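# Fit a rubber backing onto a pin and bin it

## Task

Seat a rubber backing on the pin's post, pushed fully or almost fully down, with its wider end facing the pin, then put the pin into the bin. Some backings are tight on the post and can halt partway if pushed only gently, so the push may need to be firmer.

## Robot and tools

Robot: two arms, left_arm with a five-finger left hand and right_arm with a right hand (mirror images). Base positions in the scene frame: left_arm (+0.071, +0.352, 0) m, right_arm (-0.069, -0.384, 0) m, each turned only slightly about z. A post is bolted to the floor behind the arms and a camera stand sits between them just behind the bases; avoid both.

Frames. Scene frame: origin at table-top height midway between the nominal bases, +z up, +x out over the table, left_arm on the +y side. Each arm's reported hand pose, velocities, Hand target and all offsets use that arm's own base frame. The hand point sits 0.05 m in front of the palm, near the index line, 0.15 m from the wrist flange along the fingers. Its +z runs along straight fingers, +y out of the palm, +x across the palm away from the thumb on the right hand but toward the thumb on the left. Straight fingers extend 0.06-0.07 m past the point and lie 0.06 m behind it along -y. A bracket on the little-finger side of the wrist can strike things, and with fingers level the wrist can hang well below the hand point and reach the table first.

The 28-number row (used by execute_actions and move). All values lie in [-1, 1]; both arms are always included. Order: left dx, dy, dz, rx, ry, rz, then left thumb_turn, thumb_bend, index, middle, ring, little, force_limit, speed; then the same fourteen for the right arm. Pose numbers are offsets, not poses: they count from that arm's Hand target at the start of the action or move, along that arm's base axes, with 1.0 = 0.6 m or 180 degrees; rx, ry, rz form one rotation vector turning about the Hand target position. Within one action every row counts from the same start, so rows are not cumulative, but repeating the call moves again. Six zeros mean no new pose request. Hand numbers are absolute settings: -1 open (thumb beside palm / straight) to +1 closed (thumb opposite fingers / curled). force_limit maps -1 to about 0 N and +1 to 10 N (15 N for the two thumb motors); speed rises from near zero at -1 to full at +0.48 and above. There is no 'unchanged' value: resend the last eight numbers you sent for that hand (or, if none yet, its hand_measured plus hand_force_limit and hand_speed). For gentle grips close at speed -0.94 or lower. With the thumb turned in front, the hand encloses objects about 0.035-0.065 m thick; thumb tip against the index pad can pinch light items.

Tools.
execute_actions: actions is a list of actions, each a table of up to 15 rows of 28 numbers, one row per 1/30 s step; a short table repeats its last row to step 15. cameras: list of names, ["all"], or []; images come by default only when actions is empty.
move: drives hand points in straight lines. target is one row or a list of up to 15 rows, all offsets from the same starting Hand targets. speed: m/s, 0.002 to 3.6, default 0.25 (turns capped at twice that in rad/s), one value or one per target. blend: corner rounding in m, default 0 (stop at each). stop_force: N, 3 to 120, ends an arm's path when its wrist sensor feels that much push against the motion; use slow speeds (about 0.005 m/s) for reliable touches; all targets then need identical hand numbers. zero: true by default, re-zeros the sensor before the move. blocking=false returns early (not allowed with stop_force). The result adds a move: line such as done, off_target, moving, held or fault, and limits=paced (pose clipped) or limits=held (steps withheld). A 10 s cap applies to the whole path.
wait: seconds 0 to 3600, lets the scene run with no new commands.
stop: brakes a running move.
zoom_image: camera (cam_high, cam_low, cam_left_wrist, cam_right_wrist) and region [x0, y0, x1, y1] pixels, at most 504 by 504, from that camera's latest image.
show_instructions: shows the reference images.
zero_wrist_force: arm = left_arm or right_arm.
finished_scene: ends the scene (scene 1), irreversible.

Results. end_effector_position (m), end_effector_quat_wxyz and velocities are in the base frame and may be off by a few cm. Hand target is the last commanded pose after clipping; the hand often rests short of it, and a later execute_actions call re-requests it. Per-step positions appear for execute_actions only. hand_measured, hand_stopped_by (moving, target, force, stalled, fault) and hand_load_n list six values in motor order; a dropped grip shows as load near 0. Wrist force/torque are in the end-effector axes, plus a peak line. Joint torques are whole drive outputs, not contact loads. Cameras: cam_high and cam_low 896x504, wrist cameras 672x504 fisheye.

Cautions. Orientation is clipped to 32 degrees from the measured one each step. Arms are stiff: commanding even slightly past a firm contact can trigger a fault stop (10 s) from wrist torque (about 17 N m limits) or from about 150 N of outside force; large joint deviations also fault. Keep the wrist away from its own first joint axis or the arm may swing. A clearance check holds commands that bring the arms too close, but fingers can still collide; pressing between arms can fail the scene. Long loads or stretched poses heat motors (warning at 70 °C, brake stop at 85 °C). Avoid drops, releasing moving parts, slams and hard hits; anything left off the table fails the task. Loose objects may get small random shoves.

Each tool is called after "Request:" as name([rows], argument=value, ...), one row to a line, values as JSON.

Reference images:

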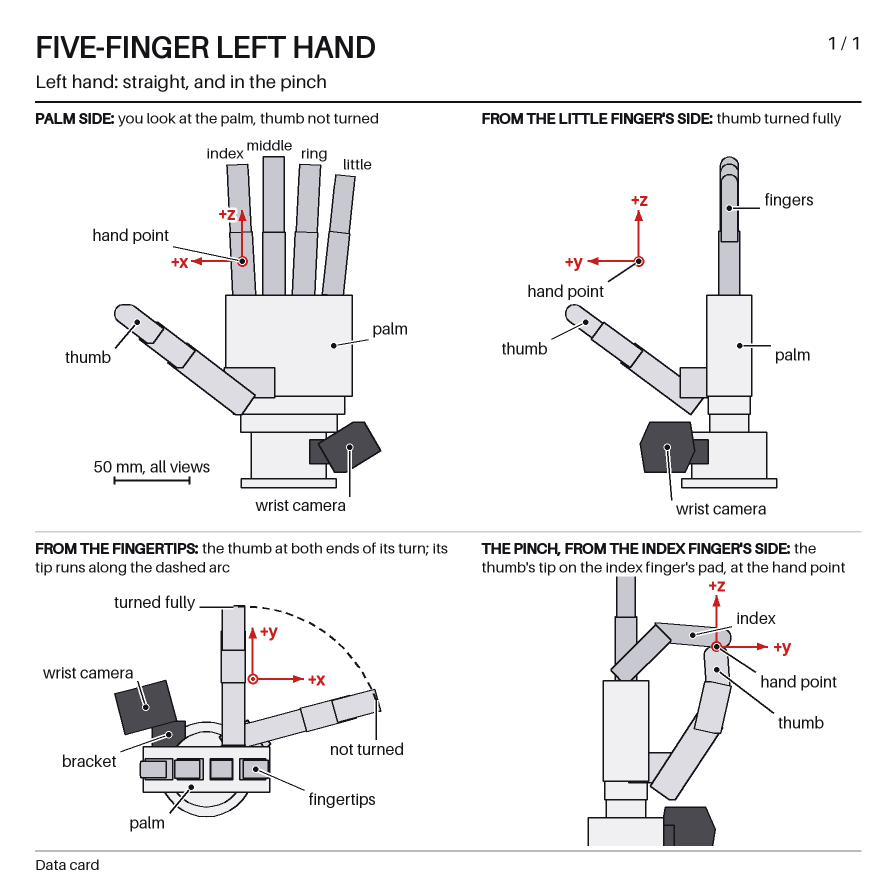

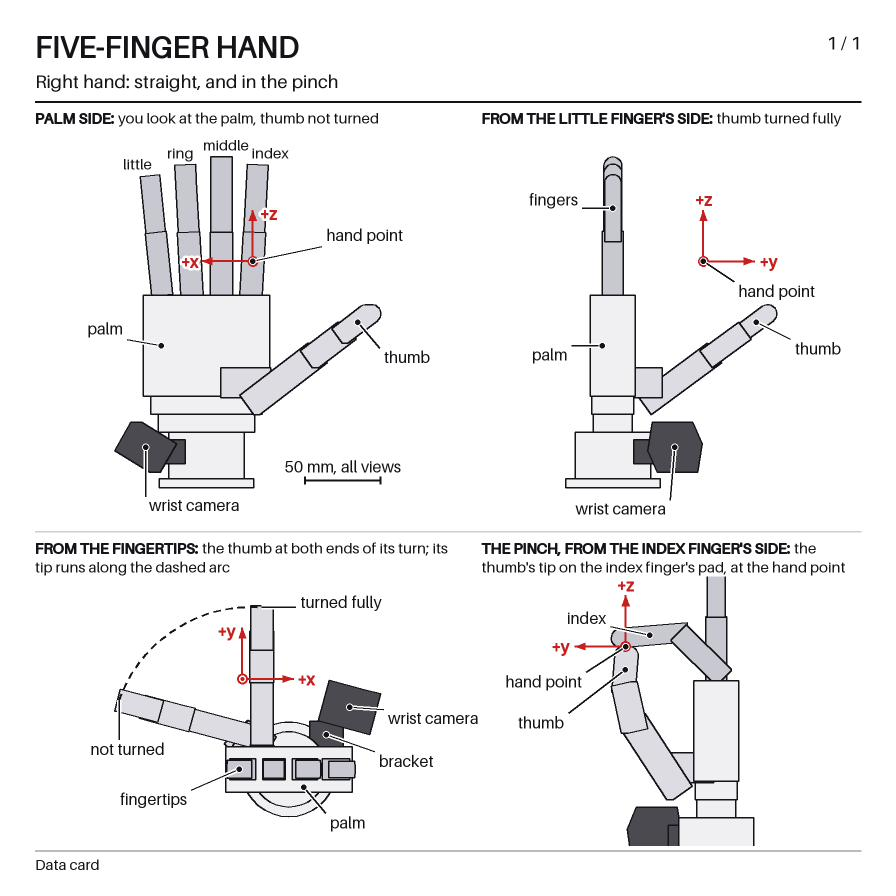

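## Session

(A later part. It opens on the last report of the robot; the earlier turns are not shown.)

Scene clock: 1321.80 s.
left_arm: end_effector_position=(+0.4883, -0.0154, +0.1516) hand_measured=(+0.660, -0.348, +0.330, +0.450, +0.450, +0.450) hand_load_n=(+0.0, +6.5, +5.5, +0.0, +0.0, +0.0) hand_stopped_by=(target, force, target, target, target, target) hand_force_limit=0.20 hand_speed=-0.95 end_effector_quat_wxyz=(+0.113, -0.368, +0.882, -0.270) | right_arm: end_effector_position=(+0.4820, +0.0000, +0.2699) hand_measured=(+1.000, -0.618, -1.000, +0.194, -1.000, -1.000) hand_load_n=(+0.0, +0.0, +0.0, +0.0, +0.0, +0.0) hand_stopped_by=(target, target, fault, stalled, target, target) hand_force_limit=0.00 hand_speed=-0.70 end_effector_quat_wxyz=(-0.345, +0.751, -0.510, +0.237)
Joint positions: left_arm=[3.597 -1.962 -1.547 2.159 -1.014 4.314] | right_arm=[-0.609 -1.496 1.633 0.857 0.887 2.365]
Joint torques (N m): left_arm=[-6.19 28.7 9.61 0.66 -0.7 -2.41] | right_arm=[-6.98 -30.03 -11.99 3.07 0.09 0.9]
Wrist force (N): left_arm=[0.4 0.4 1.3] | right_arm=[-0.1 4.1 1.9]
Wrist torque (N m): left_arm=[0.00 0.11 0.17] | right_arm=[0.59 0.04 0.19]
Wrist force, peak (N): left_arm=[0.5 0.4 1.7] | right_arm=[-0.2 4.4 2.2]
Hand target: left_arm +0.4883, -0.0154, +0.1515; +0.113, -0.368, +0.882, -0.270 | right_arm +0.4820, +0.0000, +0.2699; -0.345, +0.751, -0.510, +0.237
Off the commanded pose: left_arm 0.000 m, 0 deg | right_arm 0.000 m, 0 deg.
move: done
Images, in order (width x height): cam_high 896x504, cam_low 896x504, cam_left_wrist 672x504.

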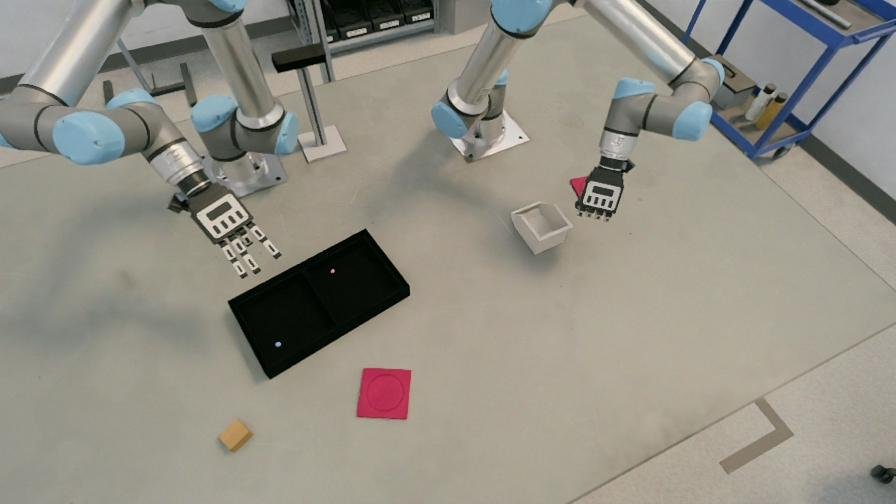

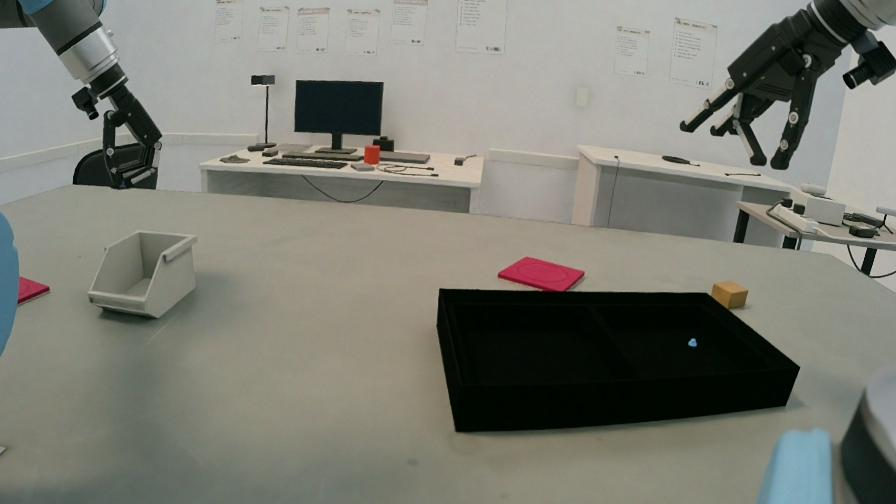

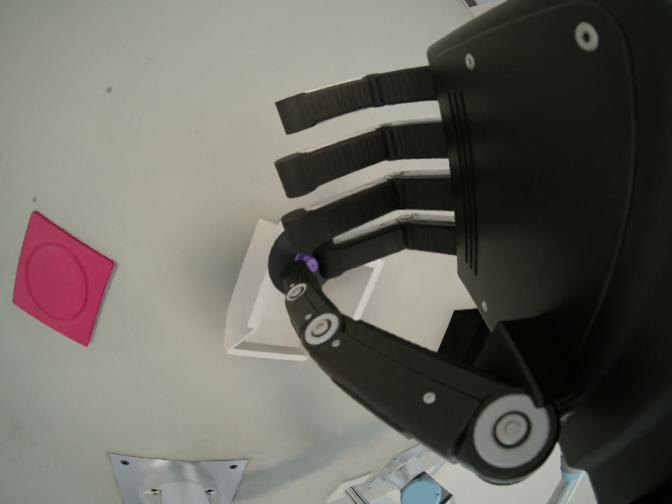

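Request:
move(target=[-0.046,-0.098,0,0,0,0,0.66,-0.34,0.33,0.45,0.45,0.45,0.2,-0.95,0,0,0,0,0,0,1,-0.62,-1,0.1,-1,-1,0.0,-0.7], speed=0.06, cameras=["cam_low","cam_high","cam_left_wrist"])

Request:
zoom_image(camera="cam_low", region=[60, 130, 220, 330])

Request:
zoom_image(camera="cam_high", region=[490, 140, 650, 270])

Request:
zoom_image(camera="cam_left_wrist", region=[180, 180, 420, 400])

Scene clock: 1329.47 s.
left_arm: end_effector_position=(+0.4607, -0.0742, +0.1515) hand_measured=(+0.660, -0.348, +0.330, +0.450, +0.450, +0.450) hand_load_n=(+0.0, +6.5, +5.5, +0.0, +0.0, +0.0) hand_stopped_by=(target, force, target, target, target, target) hand_force_limit=0.20 hand_speed=-0.95 end_effector_quat_wxyz=(+0.113, -0.368, +0.882, -0.270) | right_arm: end_effector_position=(+0.4820, +0.0000, +0.2699) hand_measured=(+1.000, -0.618, -1.000, +0.194, -1.000, -1.000) hand_load_n=(+0.0, +0.0, +0.0, +0.0, +0.0, +0.0) hand_stopped_by=(target, target, fault, stalled, target, target) hand_force_limit=0.00 hand_speed=-0.70 end_effector_quat_wxyz=(-0.345, +0.751, -0.510, +0.237)
Joint positions: left_arm=[3.492 -1.878 -1.648 2.237 -1.04 4.195] | right_arm=[-0.609 -1.496 1.633 0.857 0.887 2.365]
Joint torques (N m): left_arm=[-6.9 44.11 9.59 0.88 -0.56 -2.24] | right_arm=[-5.73 -29.68 -13.04 3.1 0.1 0.7]
Wrist force (N): left_arm=[0.0 0.3 1.5] | right_arm=[0.0 3.9 2.0]
Wrist torque (N m): left_arm=[-0.06 0.20 0.15] | right_arm=[0.56 0.02 0.19]
Wrist force, peak (N): left_arm=[0.6 -0.3 1.8] | right_arm=[-0.3 4.3 2.0]
Hand target: left_arm +0.4607, -0.0742, +0.1515; +0.113, -0.368, +0.882, -0.270 | right_arm +0.4820, +0.0000, +0.2699; -0.345, +0.751, -0.510, +0.237
Off the commanded pose: left_arm 0.000 m, 0 deg | right_arm 0.000 m, 0 deg.
move: done
Images, in order (width x height): cam_high 896x504, cam_low 896x504, cam_left_wrist 672x504.

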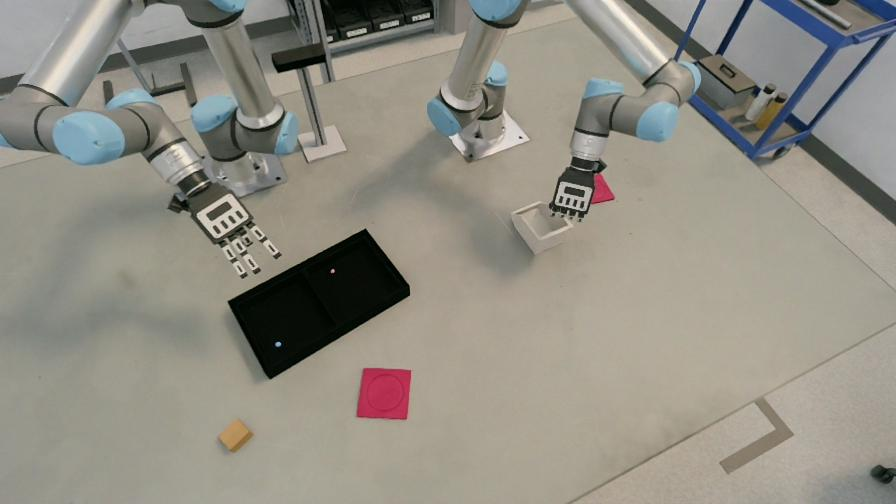

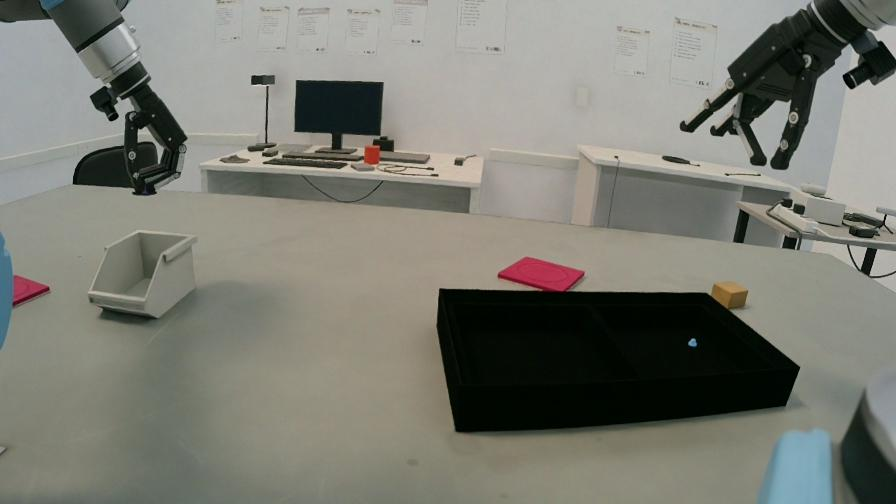

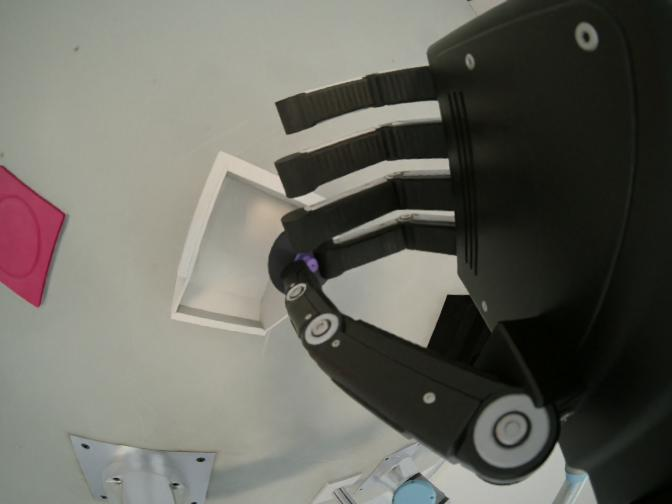

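Scaled by 2.520.

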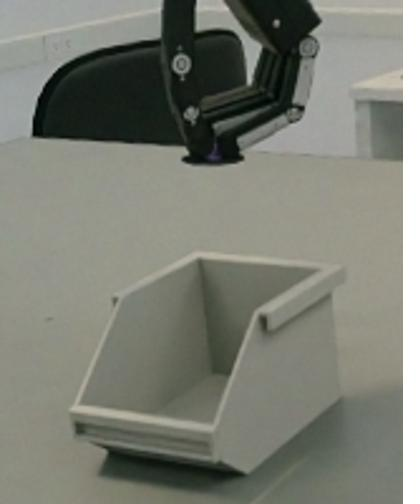

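Scaled by 3.150.

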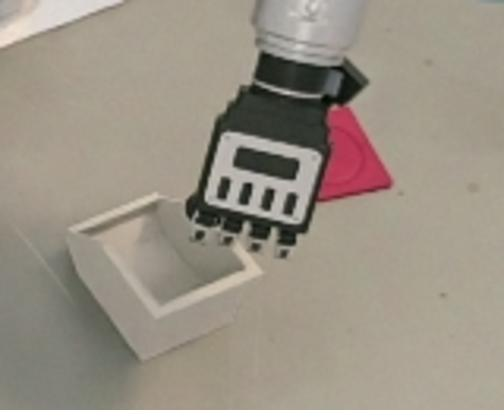

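Scaled by 2.100 from the camera's image (finer frame: 960x720).

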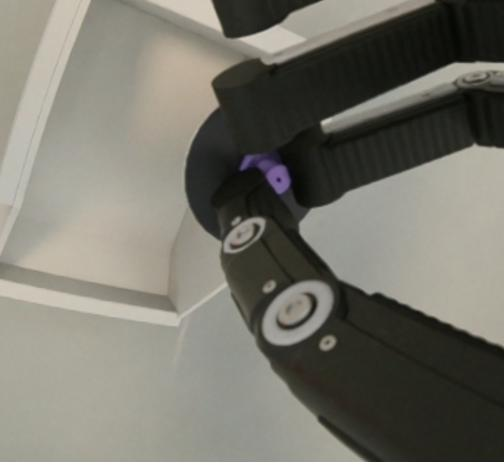

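Request:
execute_actions([
  [[0,0,0,0,0,0,0.66,-0.34,0.33,0.95,0.95,0.95,0.2,-0.7,0,0,0,0,0,0,1,-0.62,-1,0.1,-1,-1,0.0,-0.7]],
], cameras=["cam_low","cam_left_wrist"])

Request:
zoom_image(camera="cam_low", region=[60, 130, 220, 330])

Scene clock: 1345.93 s.
left_arm: end_effector_position=(+0.4607, -0.0742, +0.1515) hand_measured=(+0.660, -0.348, +0.330, +0.950, +0.950, +0.950) hand_load_n=(+0.0, +6.5, +5.0, +0.0, +0.0, +0.0) hand_stopped_by=(target, force, target, target, target, target) hand_force_limit=0.20 hand_speed=-0.70 end_effector_quat_wxyz=(+0.113, -0.368, +0.882, -0.270) | right_arm: end_effector_position=(+0.4820, +0.0000, +0.2699) hand_measured=(+1.000, -0.618, -1.000, +0.194, -1.000, -1.000) hand_load_n=(+0.0, +0.0, +0.0, +0.5, +0.0, +0.0) hand_stopped_by=(target, target, fault, stalled, target, target) hand_force_limit=0.00 hand_speed=-0.70 end_effector_quat_wxyz=(-0.345, +0.751, -0.510, +0.237)
Joint positions: left_arm=[3.492 -1.878 -1.648 2.237 -1.041 4.195] | right_arm=[-0.609 -1.496 1.633 0.857 0.887 2.365]
Joint torques (N m): left_arm=[-5.43 43.27 10.47 0.75 -0.57 -2.1] | right_arm=[-5.85 -29.92 -12.19 3.13 0.06 0.8]
Wrist force (N): left_arm=[0.0 0.2 1.5] | right_arm=[-0.2 3.9 2.1]
Wrist torque (N m): left_arm=[-0.07 0.21 0.15] | right_arm=[0.56 0.05 0.17]
Wrist force, peak (N): left_arm=[-0.1 0.2 1.7] | right_arm=[-0.2 4.2 2.2]
Hand target: left_arm +0.4607, -0.0742, +0.1515; +0.113, -0.368, +0.882, -0.270 | right_arm +0.4820, +0.0000, +0.2699; -0.345, +0.751, -0.510, +0.237
Off the commanded pose: left_arm 0.000 m, 0 deg | right_arm 0.000 m, 0 deg.
Step readings (end_effector_position of left_arm | right_arm):
0: (+0.4607, -0.0742, +0.1515) | (+0.4820, +0.0000, +0.2699)
1: (+0.4607, -0.0742, +0.1515) | (+0.4820, +0.0000, +0.2699)
2: (+0.4607, -0.0742, +0.1515) | (+0.4820, +0.0000, +0.2699)
4: (+0.4607, -0.0742, +0.1515) | (+0.4820, +0.0000, +0.2699)
8: (+0.4607, -0.0742, +0.1515) | (+0.4820, +0.0000, +0.2699)
15: (+0.4607, -0.0742, +0.1515) | (+0.4820, +0.0000, +0.2699)

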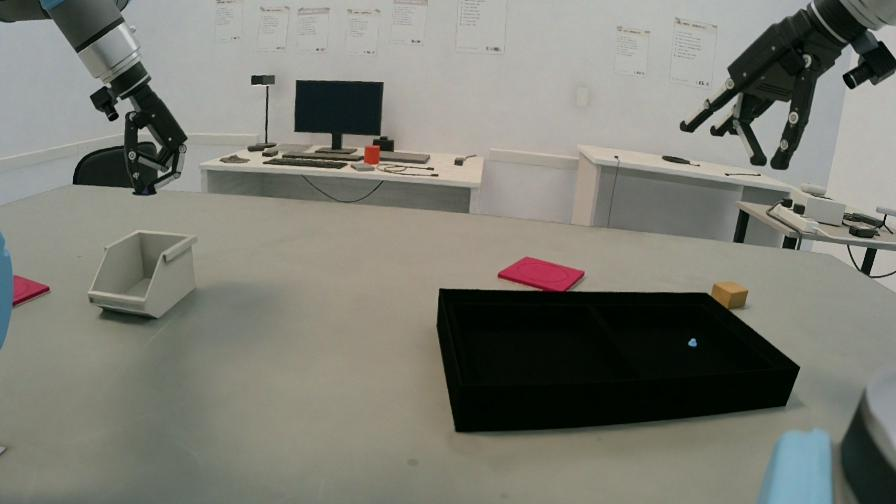

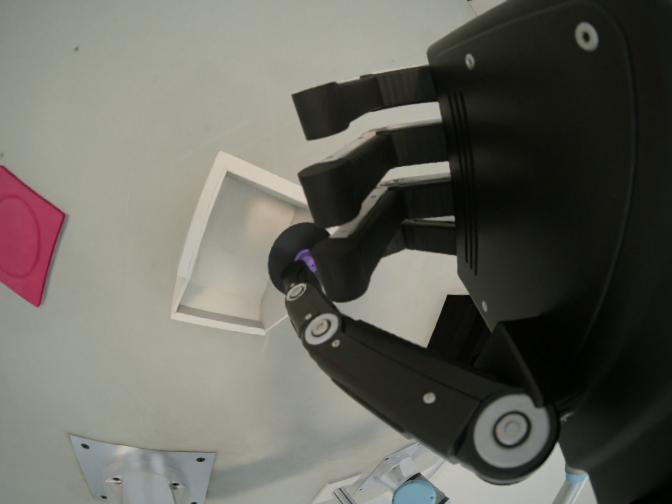

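Scaled by 2.520.

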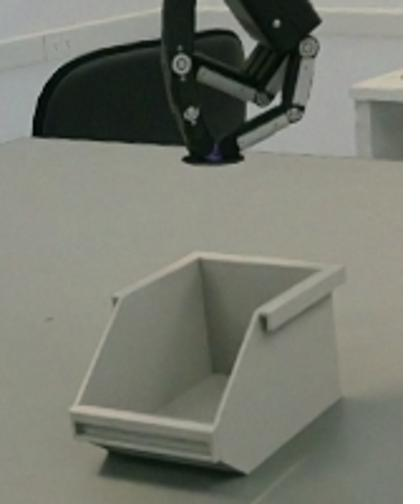

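Request:
move(target=[-0.0488,0.0305,0,0.0707,-0.0707,0,0.66,-0.34,0.33,0.95,0.95,0.95,0.2,-0.7,0,0,0,0,0,0,1,-0.62,-1,0.1,-1,-1,0.0,-0.7], speed=0.06, cameras=["cam_low","cam_high","cam_left_wrist"])

Request:
zoom_image(camera="cam_low", region=[60, 130, 220, 330])

Request:
zoom_image(camera="cam_high", region=[490, 140, 650, 270])

Scene clock: 1351.37 s.
left_arm: end_effector_position=(+0.4315, -0.0559, +0.1515) hand_measured=(+0.660, -0.348, +0.330, +0.950, +0.950, +0.950) hand_load_n=(+0.0, +6.5, +5.5, +0.0, +0.0, +0.0) hand_stopped_by=(target, force, target, target, target, target) hand_force_limit=0.20 hand_speed=-0.70 end_effector_quat_wxyz=(+0.250, -0.321, +0.889, -0.210) | right_arm: end_effector_position=(+0.4820, +0.0000, +0.2699) hand_measured=(+1.000, -0.618, -1.000, +0.194, -1.000, -1.000) hand_load_n=(+0.0, +0.0, +0.0, +0.0, +0.0, -0.5) hand_stopped_by=(target, target, fault, stalled, target, target) hand_force_limit=0.00 hand_speed=-0.70 end_effector_quat_wxyz=(-0.345, +0.751, -0.510, +0.237)
Joint positions: left_arm=[3.476 -1.639 -1.88 2.494 -1.169 4.24] | right_arm=[-0.609 -1.496 1.633 0.857 0.887 2.365]
Joint torques (N m): left_arm=[-6.59 31.9 10.09 1.49 -0.79 1.73] | right_arm=[-6.04 -29.07 -11.09 3.02 0.34 0.94]
Wrist force (N): left_arm=[0.6 0.2 1.4] | right_arm=[-0.2 4.0 2.1]
Wrist torque (N m): left_arm=[-0.06 0.14 0.01] | right_arm=[0.57 0.05 0.18]
Wrist force, peak (N): left_arm=[0.0 0.1 1.8] | right_arm=[0.0 4.3 2.2]
Hand target: left_arm +0.4314, -0.0559, +0.1515; +0.250, -0.321, +0.889, -0.210 | right_arm +0.4820, +0.0000, +0.2699; -0.345, +0.751, -0.510, +0.237
Off the commanded pose: left_arm 0.000 m, 0 deg | right_arm 0.000 m, 0 deg.
move: done
Images, in order (width x height): cam_high 896x504, cam_low 896x504, cam_left_wrist 672x504.

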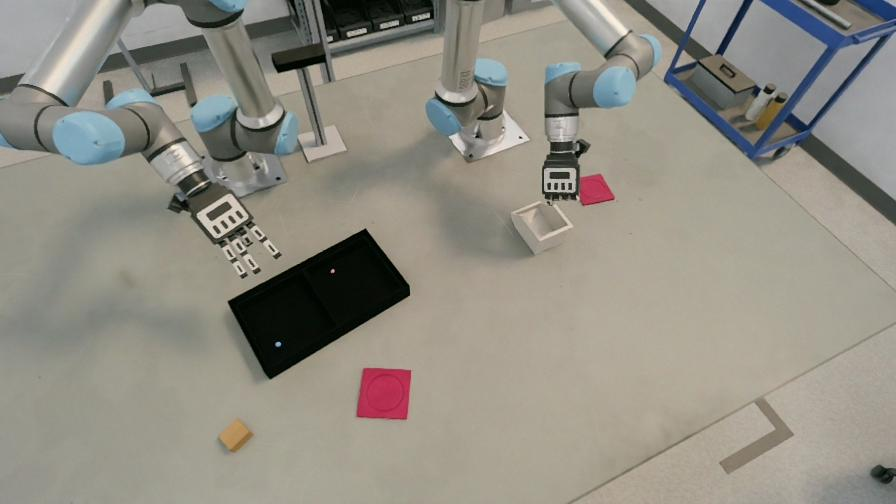

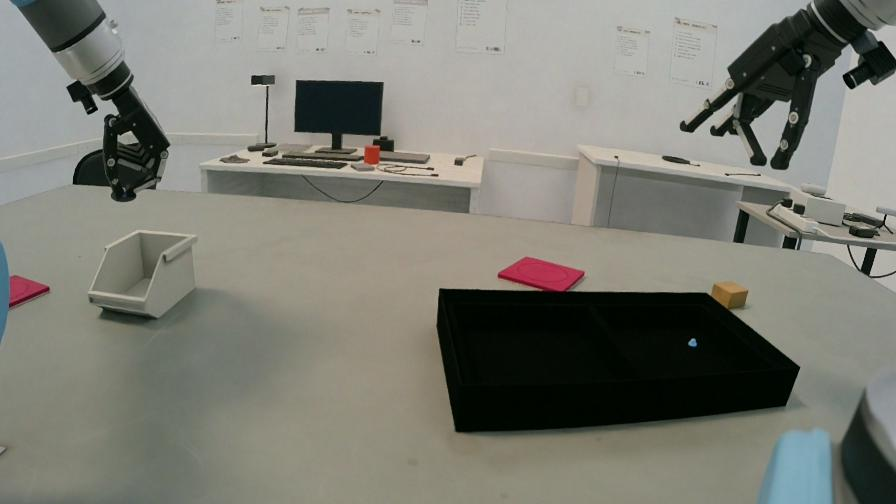

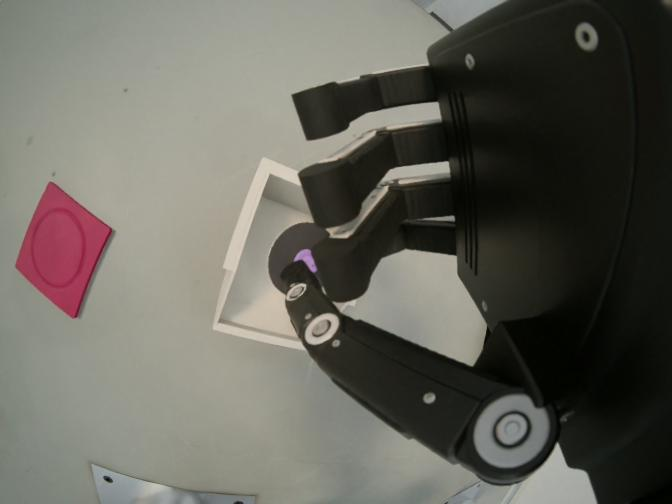

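Scaled by 2.520.

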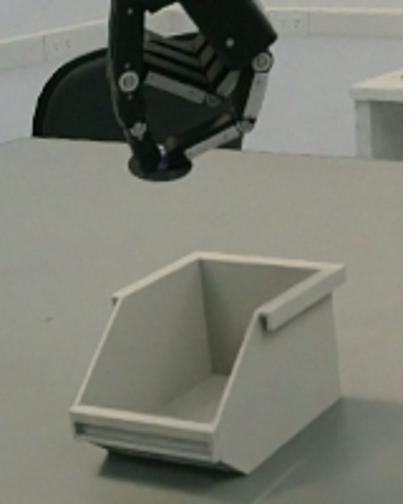

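Scaled by 3.150.

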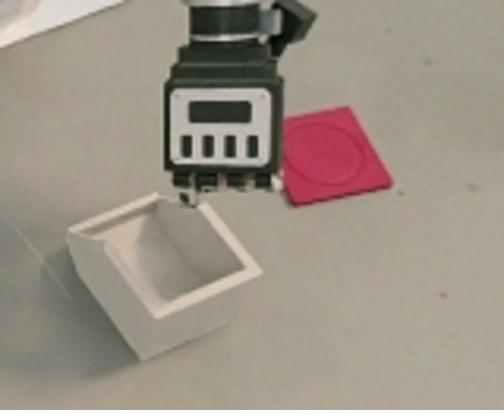

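Request:
move(target=[0,0,-0.06,0,0,0,0.66,-0.34,0.33,0.95,0.95,0.95,0.2,-0.7,0,0,0,0,0,0,1,-0.62,-1,0.1,-1,-1,0.0,-0.7], speed=0.04, cameras=["cam_low","cam_high","cam_left_wrist"])

Request:
zoom_image(camera="cam_low", region=[60, 130, 220, 330])

Request:
zoom_image(camera="cam_high", region=[490, 140, 650, 270])

Request:
zoom_image(camera="cam_left_wrist", region=[180, 130, 420, 370])

Scene clock: 1360.37 s.
left_arm: end_effector_position=(+0.4315, -0.0559, +0.1156) hand_measured=(+0.660, -0.348, +0.330, +0.950, +0.950, +0.950) hand_load_n=(+0.0, +6.5, +5.5, +0.0, +0.0, +0.0) hand_stopped_by=(target, force, target, target, target, target) hand_force_limit=0.20 hand_speed=-0.70 end_effector_quat_wxyz=(+0.250, -0.321, +0.889, -0.210) | right_arm: end_effector_position=(+0.4820, +0.0000, +0.2699) hand_measured=(+1.000, -0.618, -1.000, +0.194, -1.000, -1.000) hand_load_n=(+0.0, +0.0, +0.0, +0.0, +0.0, +0.0) hand_stopped_by=(target, target, fault, stalled, target, target) hand_force_limit=0.00 hand_speed=-0.70 end_effector_quat_wxyz=(-0.345, +0.751, -0.510, +0.237)
Joint positions: left_arm=[3.476 -1.676 -1.94 2.591 -1.17 4.24] | right_arm=[-0.609 -1.496 1.633 0.857 0.887 2.365]
Joint torques (N m): left_arm=[6.85 15.33 8.14 1.4 0.19 -0.23] | right_arm=[-6.31 -29.62 -11.83 3.23 0.23 0.7]
Wrist force (N): left_arm=[0.6 0.3 1.4] | right_arm=[0.1 4.0 2.0]
Wrist torque (N m): left_arm=[-0.03 0.14 0.01] | right_arm=[0.57 0.00 0.20]
Wrist force, peak (N): left_arm=[0.8 0.5 1.5] | right_arm=[0.1 4.3 2.2]
Hand target: left_arm +0.4314, -0.0559, +0.1155; +0.250, -0.321, +0.889, -0.210 | right_arm +0.4820, +0.0000, +0.2699; -0.345, +0.751, -0.510, +0.237
Off the commanded pose: left_arm 0.000 m, 0 deg | right_arm 0.000 m, 0 deg.
move: done
Images, in order (width x height): cam_high 896x504, cam_low 896x504, cam_left_wrist 672x504.

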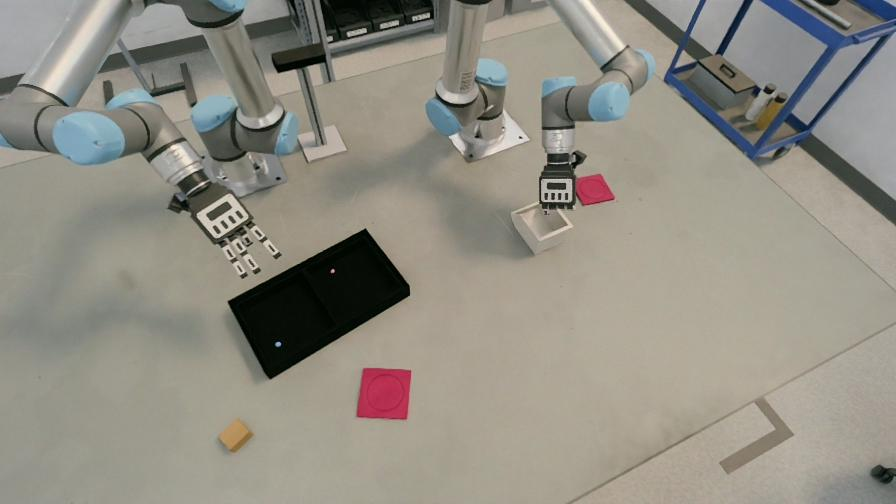

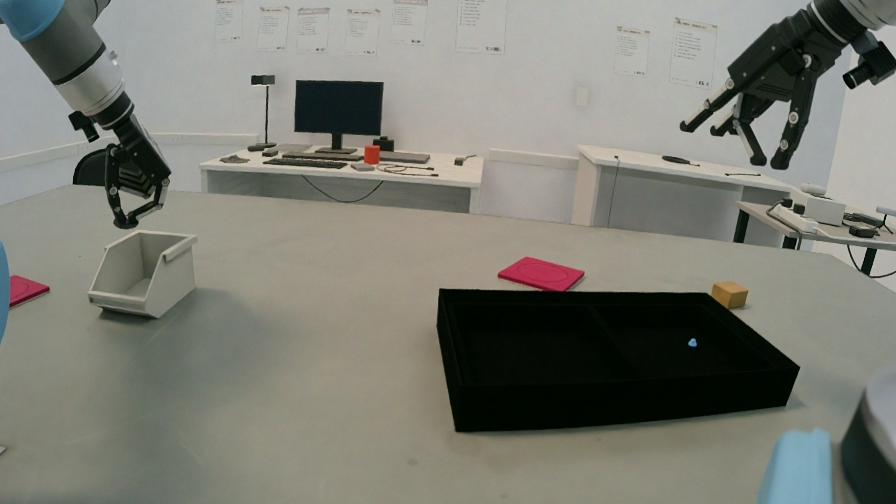

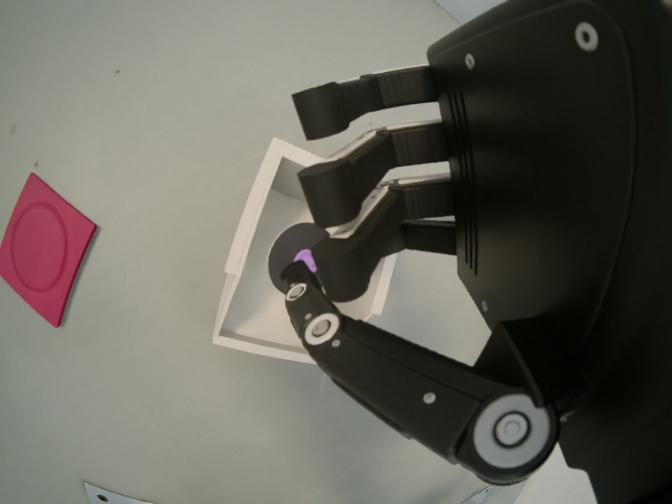

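Scaled by 2.520.

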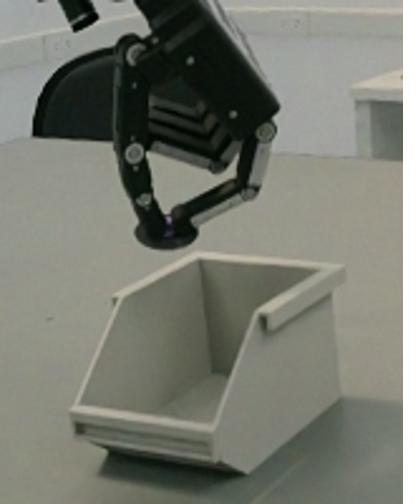

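Scaled by 3.150.

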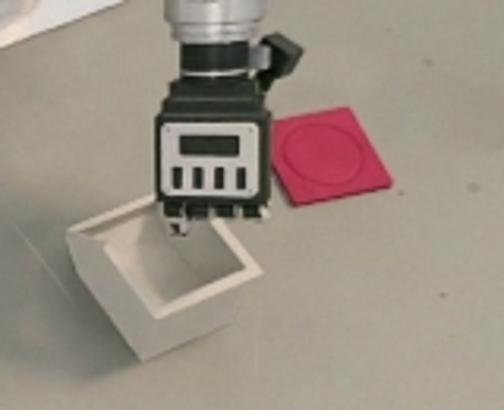

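Scaled by 2.100 from the camera's image (finer frame: 960x720).

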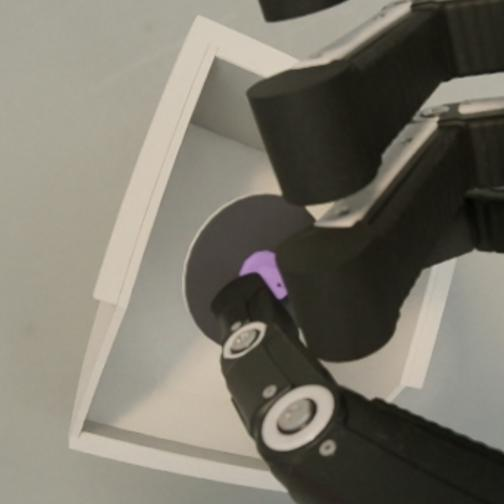

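Request:
move([
  [0.0117,-0.0357,0,0,0,0,0.66,-0.34,0.33,0.95,0.95,0.95,0.2,-0.7,0,0,0,0,0,0,1,-0.62,-1,0.1,-1,-1,0.0,-0.7],
  [0.0117,-0.0357,-0.045,0,0,0,0.66,-0.34,0.33,0.95,0.95,0.95,0.2,-0.7,0,0,0,0,0,0,1,-0.62,-1,0.1,-1,-1,0.0,-0.7],
], speed=0.03, cameras=["cam_low","cam_high","cam_left_wrist"])

Request:
zoom_image(camera="cam_low", region=[60, 130, 220, 330])

Request:
zoom_image(camera="cam_high", region=[490, 140, 650, 270])

Request:
zoom_image(camera="cam_left_wrist", region=[180, 130, 420, 370])

Scene clock: 1366.47 s.
left_arm: end_effector_position=(+0.4385, -0.0774, +0.0886) hand_measured=(+0.660, -0.348, +0.330, +0.950, +0.950, +0.950) hand_load_n=(+0.0, +6.0, +5.5, +0.0, +0.0, +0.0) hand_stopped_by=(target, force, target, target, target, target) hand_force_limit=0.20 hand_speed=-0.70 end_effector_quat_wxyz=(+0.250, -0.321, +0.889, -0.210) | right_arm: end_effector_position=(+0.4820, +0.0000, +0.2699) hand_measured=(+1.000, -0.618, -1.000, +0.194, -1.000, -1.000) hand_load_n=(+0.0, +0.0, +0.0, +0.5, +0.0, +0.0) hand_stopped_by=(target, target, fault, stalled, target, target) hand_force_limit=0.00 hand_speed=-0.70 end_effector_quat_wxyz=(-0.345, +0.751, -0.510, +0.237)
Joint positions: left_arm=[3.405 -1.726 -1.955 2.681 -1.208 4.174] | right_arm=[-0.609 -1.496 1.633 0.857 0.887 2.365]
Joint torques (N m): left_arm=[-5.53 16.18 8.94 1.47 -0.88 -2.13] | right_arm=[-5.75 -30.97 -12.34 3.03 0.38 0.9]
Wrist force (N): left_arm=[0.6 0.2 1.3] | right_arm=[0.1 4.1 2.0]
Wrist torque (N m): left_arm=[-0.03 0.15 0.22] | right_arm=[0.59 0.02 0.20]
Wrist force, peak (N): left_arm=[0.8 0.4 1.6] | right_arm=[0.0 4.4 2.3]
Hand target: left_arm +0.4385, -0.0774, +0.0885; +0.250, -0.321, +0.889, -0.210 | right_arm +0.4820, +0.0000, +0.2699; -0.345, +0.751, -0.510, +0.237
Off the commanded pose: left_arm 0.000 m, 0 deg | right_arm 0.000 m, 0 deg.
move: done
Images, in order (width x height): cam_high 896x504, cam_low 896x504, cam_left_wrist 672x504.

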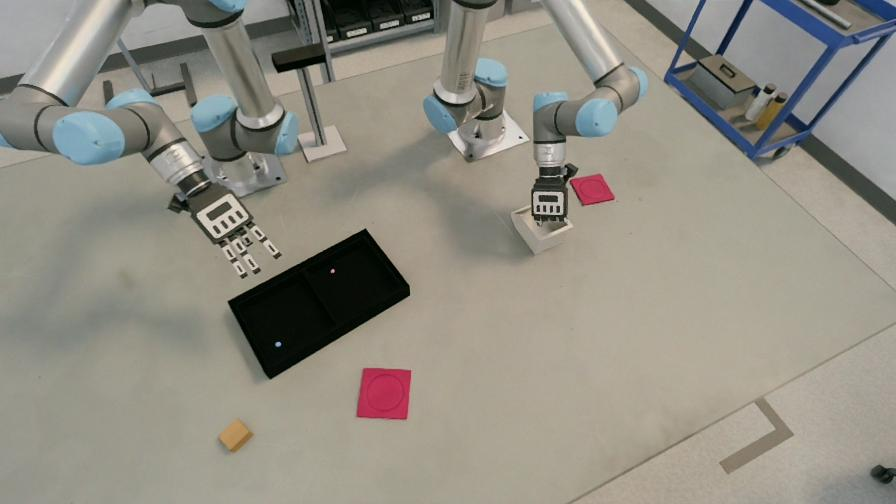

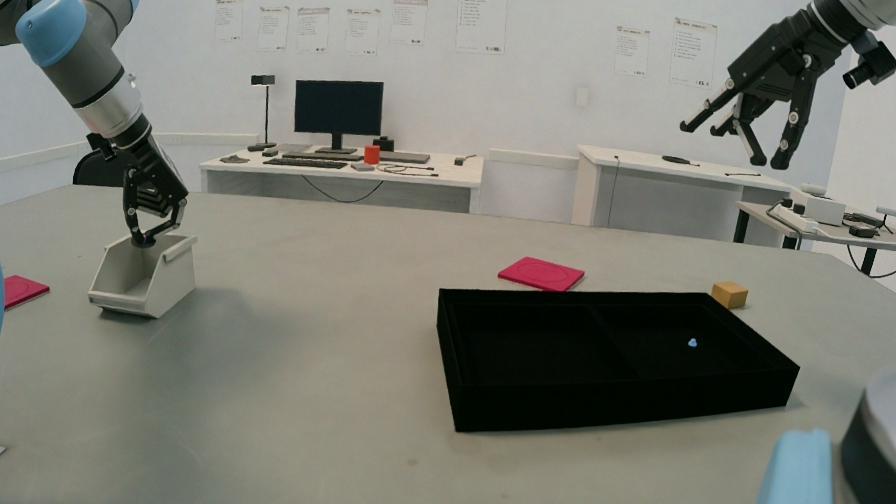

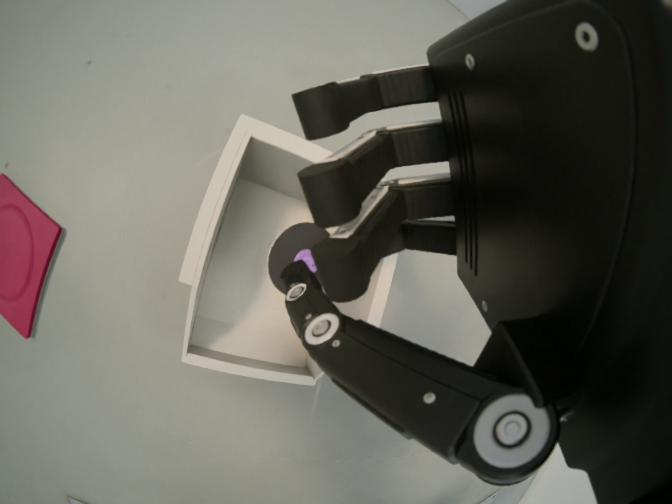

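Scaled by 2.520.

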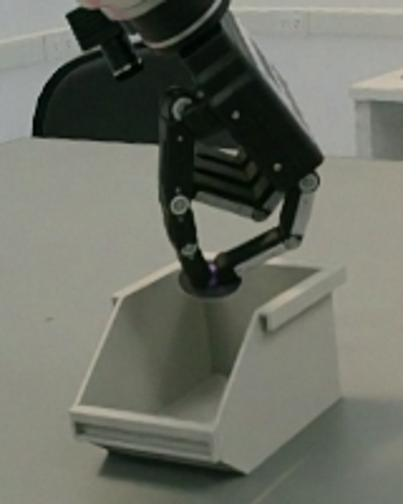

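Scaled by 3.150.

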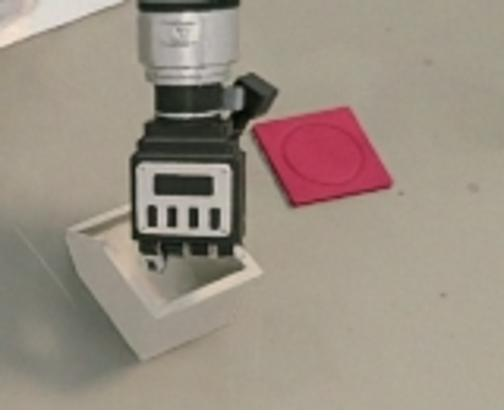

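Scaled by 2.100 from the camera's image (finer frame: 960x720).

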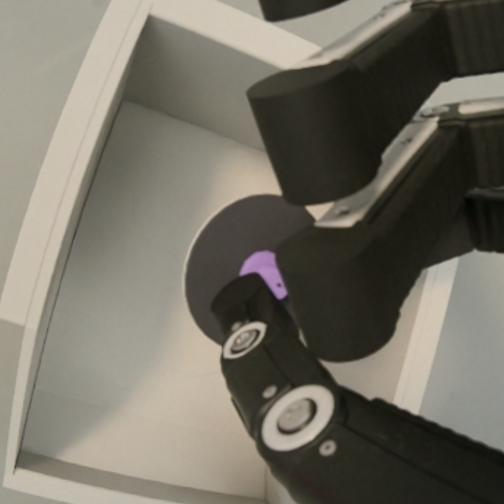

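Request:
move([
  [-0.0128,0.014,0,0,0,0,0.66,-0.34,0.33,0.95,0.95,0.95,0.2,-0.7,0,0,0,0,0,0,1,-0.62,-1,0.1,-1,-1,0.0,-0.7],
  [-0.0128,0.014,-0.05,0,0,0,0.66,-0.34,0.33,0.95,0.95,0.95,0.2,-0.7,0,0,0,0,0,0,1,-0.62,-1,0.1,-1,-1,0.0,-0.7],
], speed=0.025, cameras=["cam_low","cam_high","cam_left_wrist"])

Request:
zoom_image(camera="cam_low", region=[60, 130, 220, 330])

Request:
zoom_image(camera="cam_left_wrist", region=[180, 130, 420, 370])

Scene clock: 1375.37 s.
left_arm: end_effector_position=(+0.4308, -0.0690, +0.0586) hand_measured=(+0.660, -0.348, +0.330, +0.950, +0.950, +0.950) hand_load_n=(+0.0, +6.5, +5.5, +0.0, +0.0, +0.0) hand_stopped_by=(target, force, target, target, target, target) hand_force_limit=0.20 hand_speed=-0.70 end_effector_quat_wxyz=(+0.250, -0.321, +0.889, -0.210) | right_arm: end_effector_position=(+0.4820, +0.0000, +0.2699) hand_measured=(+1.000, -0.618, -1.000, +0.194, -1.000, -1.000) hand_load_n=(+0.0, +0.0, +0.0, +0.0, -0.5, +0.0) hand_stopped_by=(target, target, fault, stalled, target, target) hand_force_limit=0.00 hand_speed=-0.70 end_effector_quat_wxyz=(-0.345, +0.751, -0.510, +0.237)
Joint positions: left_arm=[3.437 -1.751 -2.019 2.759 -1.19 4.203] | right_arm=[-0.609 -1.496 1.633 0.857 0.887 2.365]
Joint torques (N m): left_arm=[6.2 17.1 7.72 1.41 1.7 1.08] | right_arm=[-6.67 -29.04 -12.69 3.29 0.13 0.88]
Wrist force (N): left_arm=[0.5 0.4 1.3] | right_arm=[-0.2 3.9 2.0]
Wrist torque (N m): left_arm=[-0.02 0.18 0.02] | right_arm=[0.56 0.05 0.18]
Wrist force, peak (N): left_arm=[0.8 0.1 1.6] | right_arm=[-0.3 4.4 2.1]
Hand target: left_arm +0.4308, -0.0690, +0.0585; +0.250, -0.321, +0.889, -0.210 | right_arm +0.4820, +0.0000, +0.2699; -0.345, +0.751, -0.510, +0.237
Off the commanded pose: left_arm 0.000 m, 0 deg | right_arm 0.000 m, 0 deg.
move: done
Images, in order (width x height): cam_high 896x504, cam_low 896x504, cam_left_wrist 672x504.

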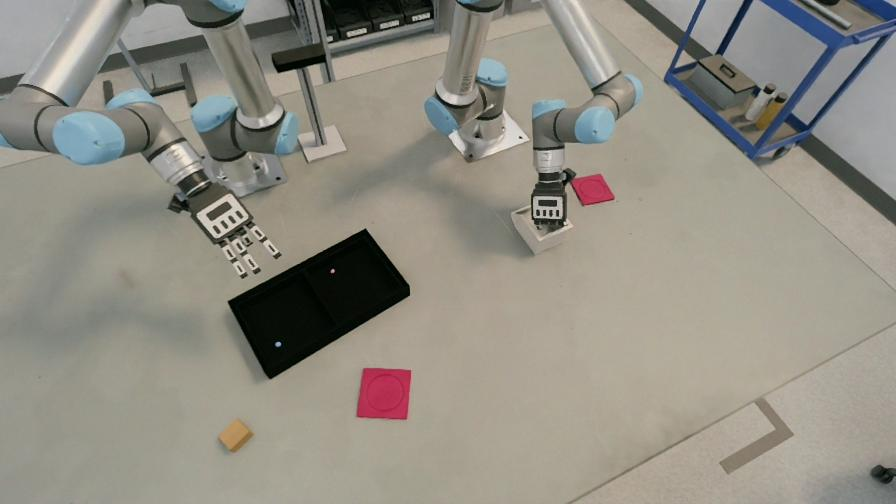

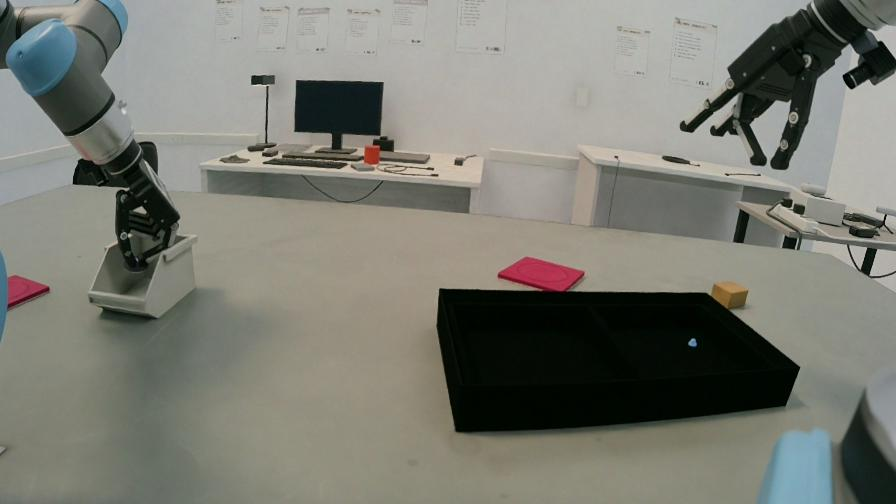

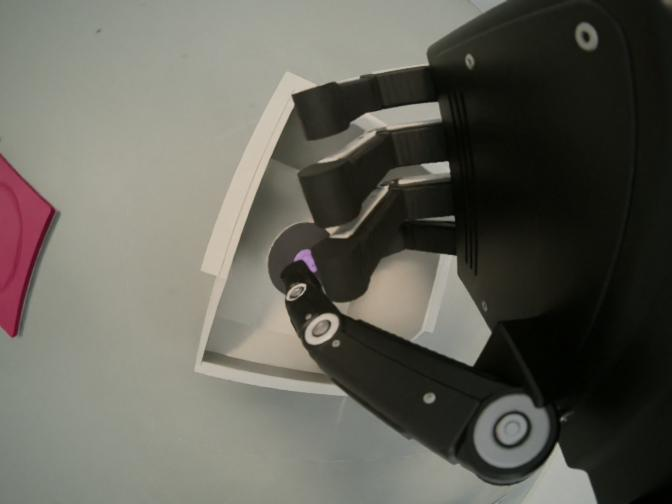

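Scaled by 2.520.

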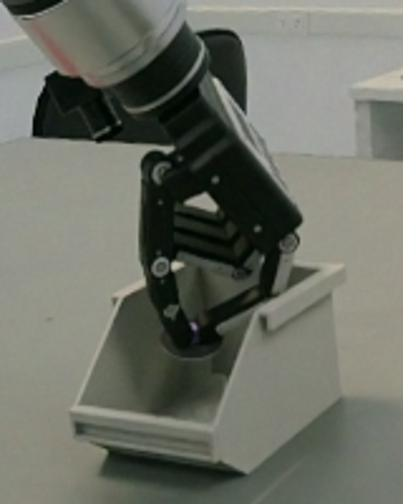

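Scaled by 2.100 from the camera's image (finer frame: 960x720).

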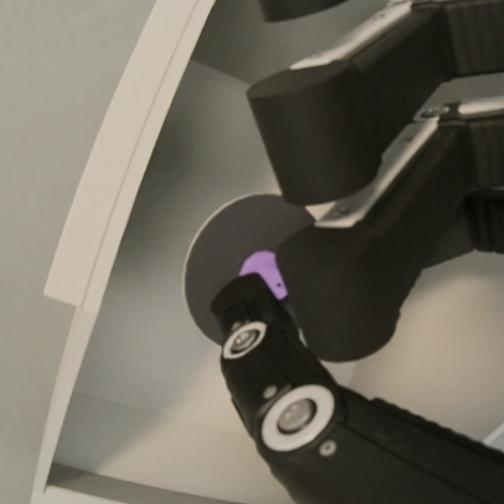

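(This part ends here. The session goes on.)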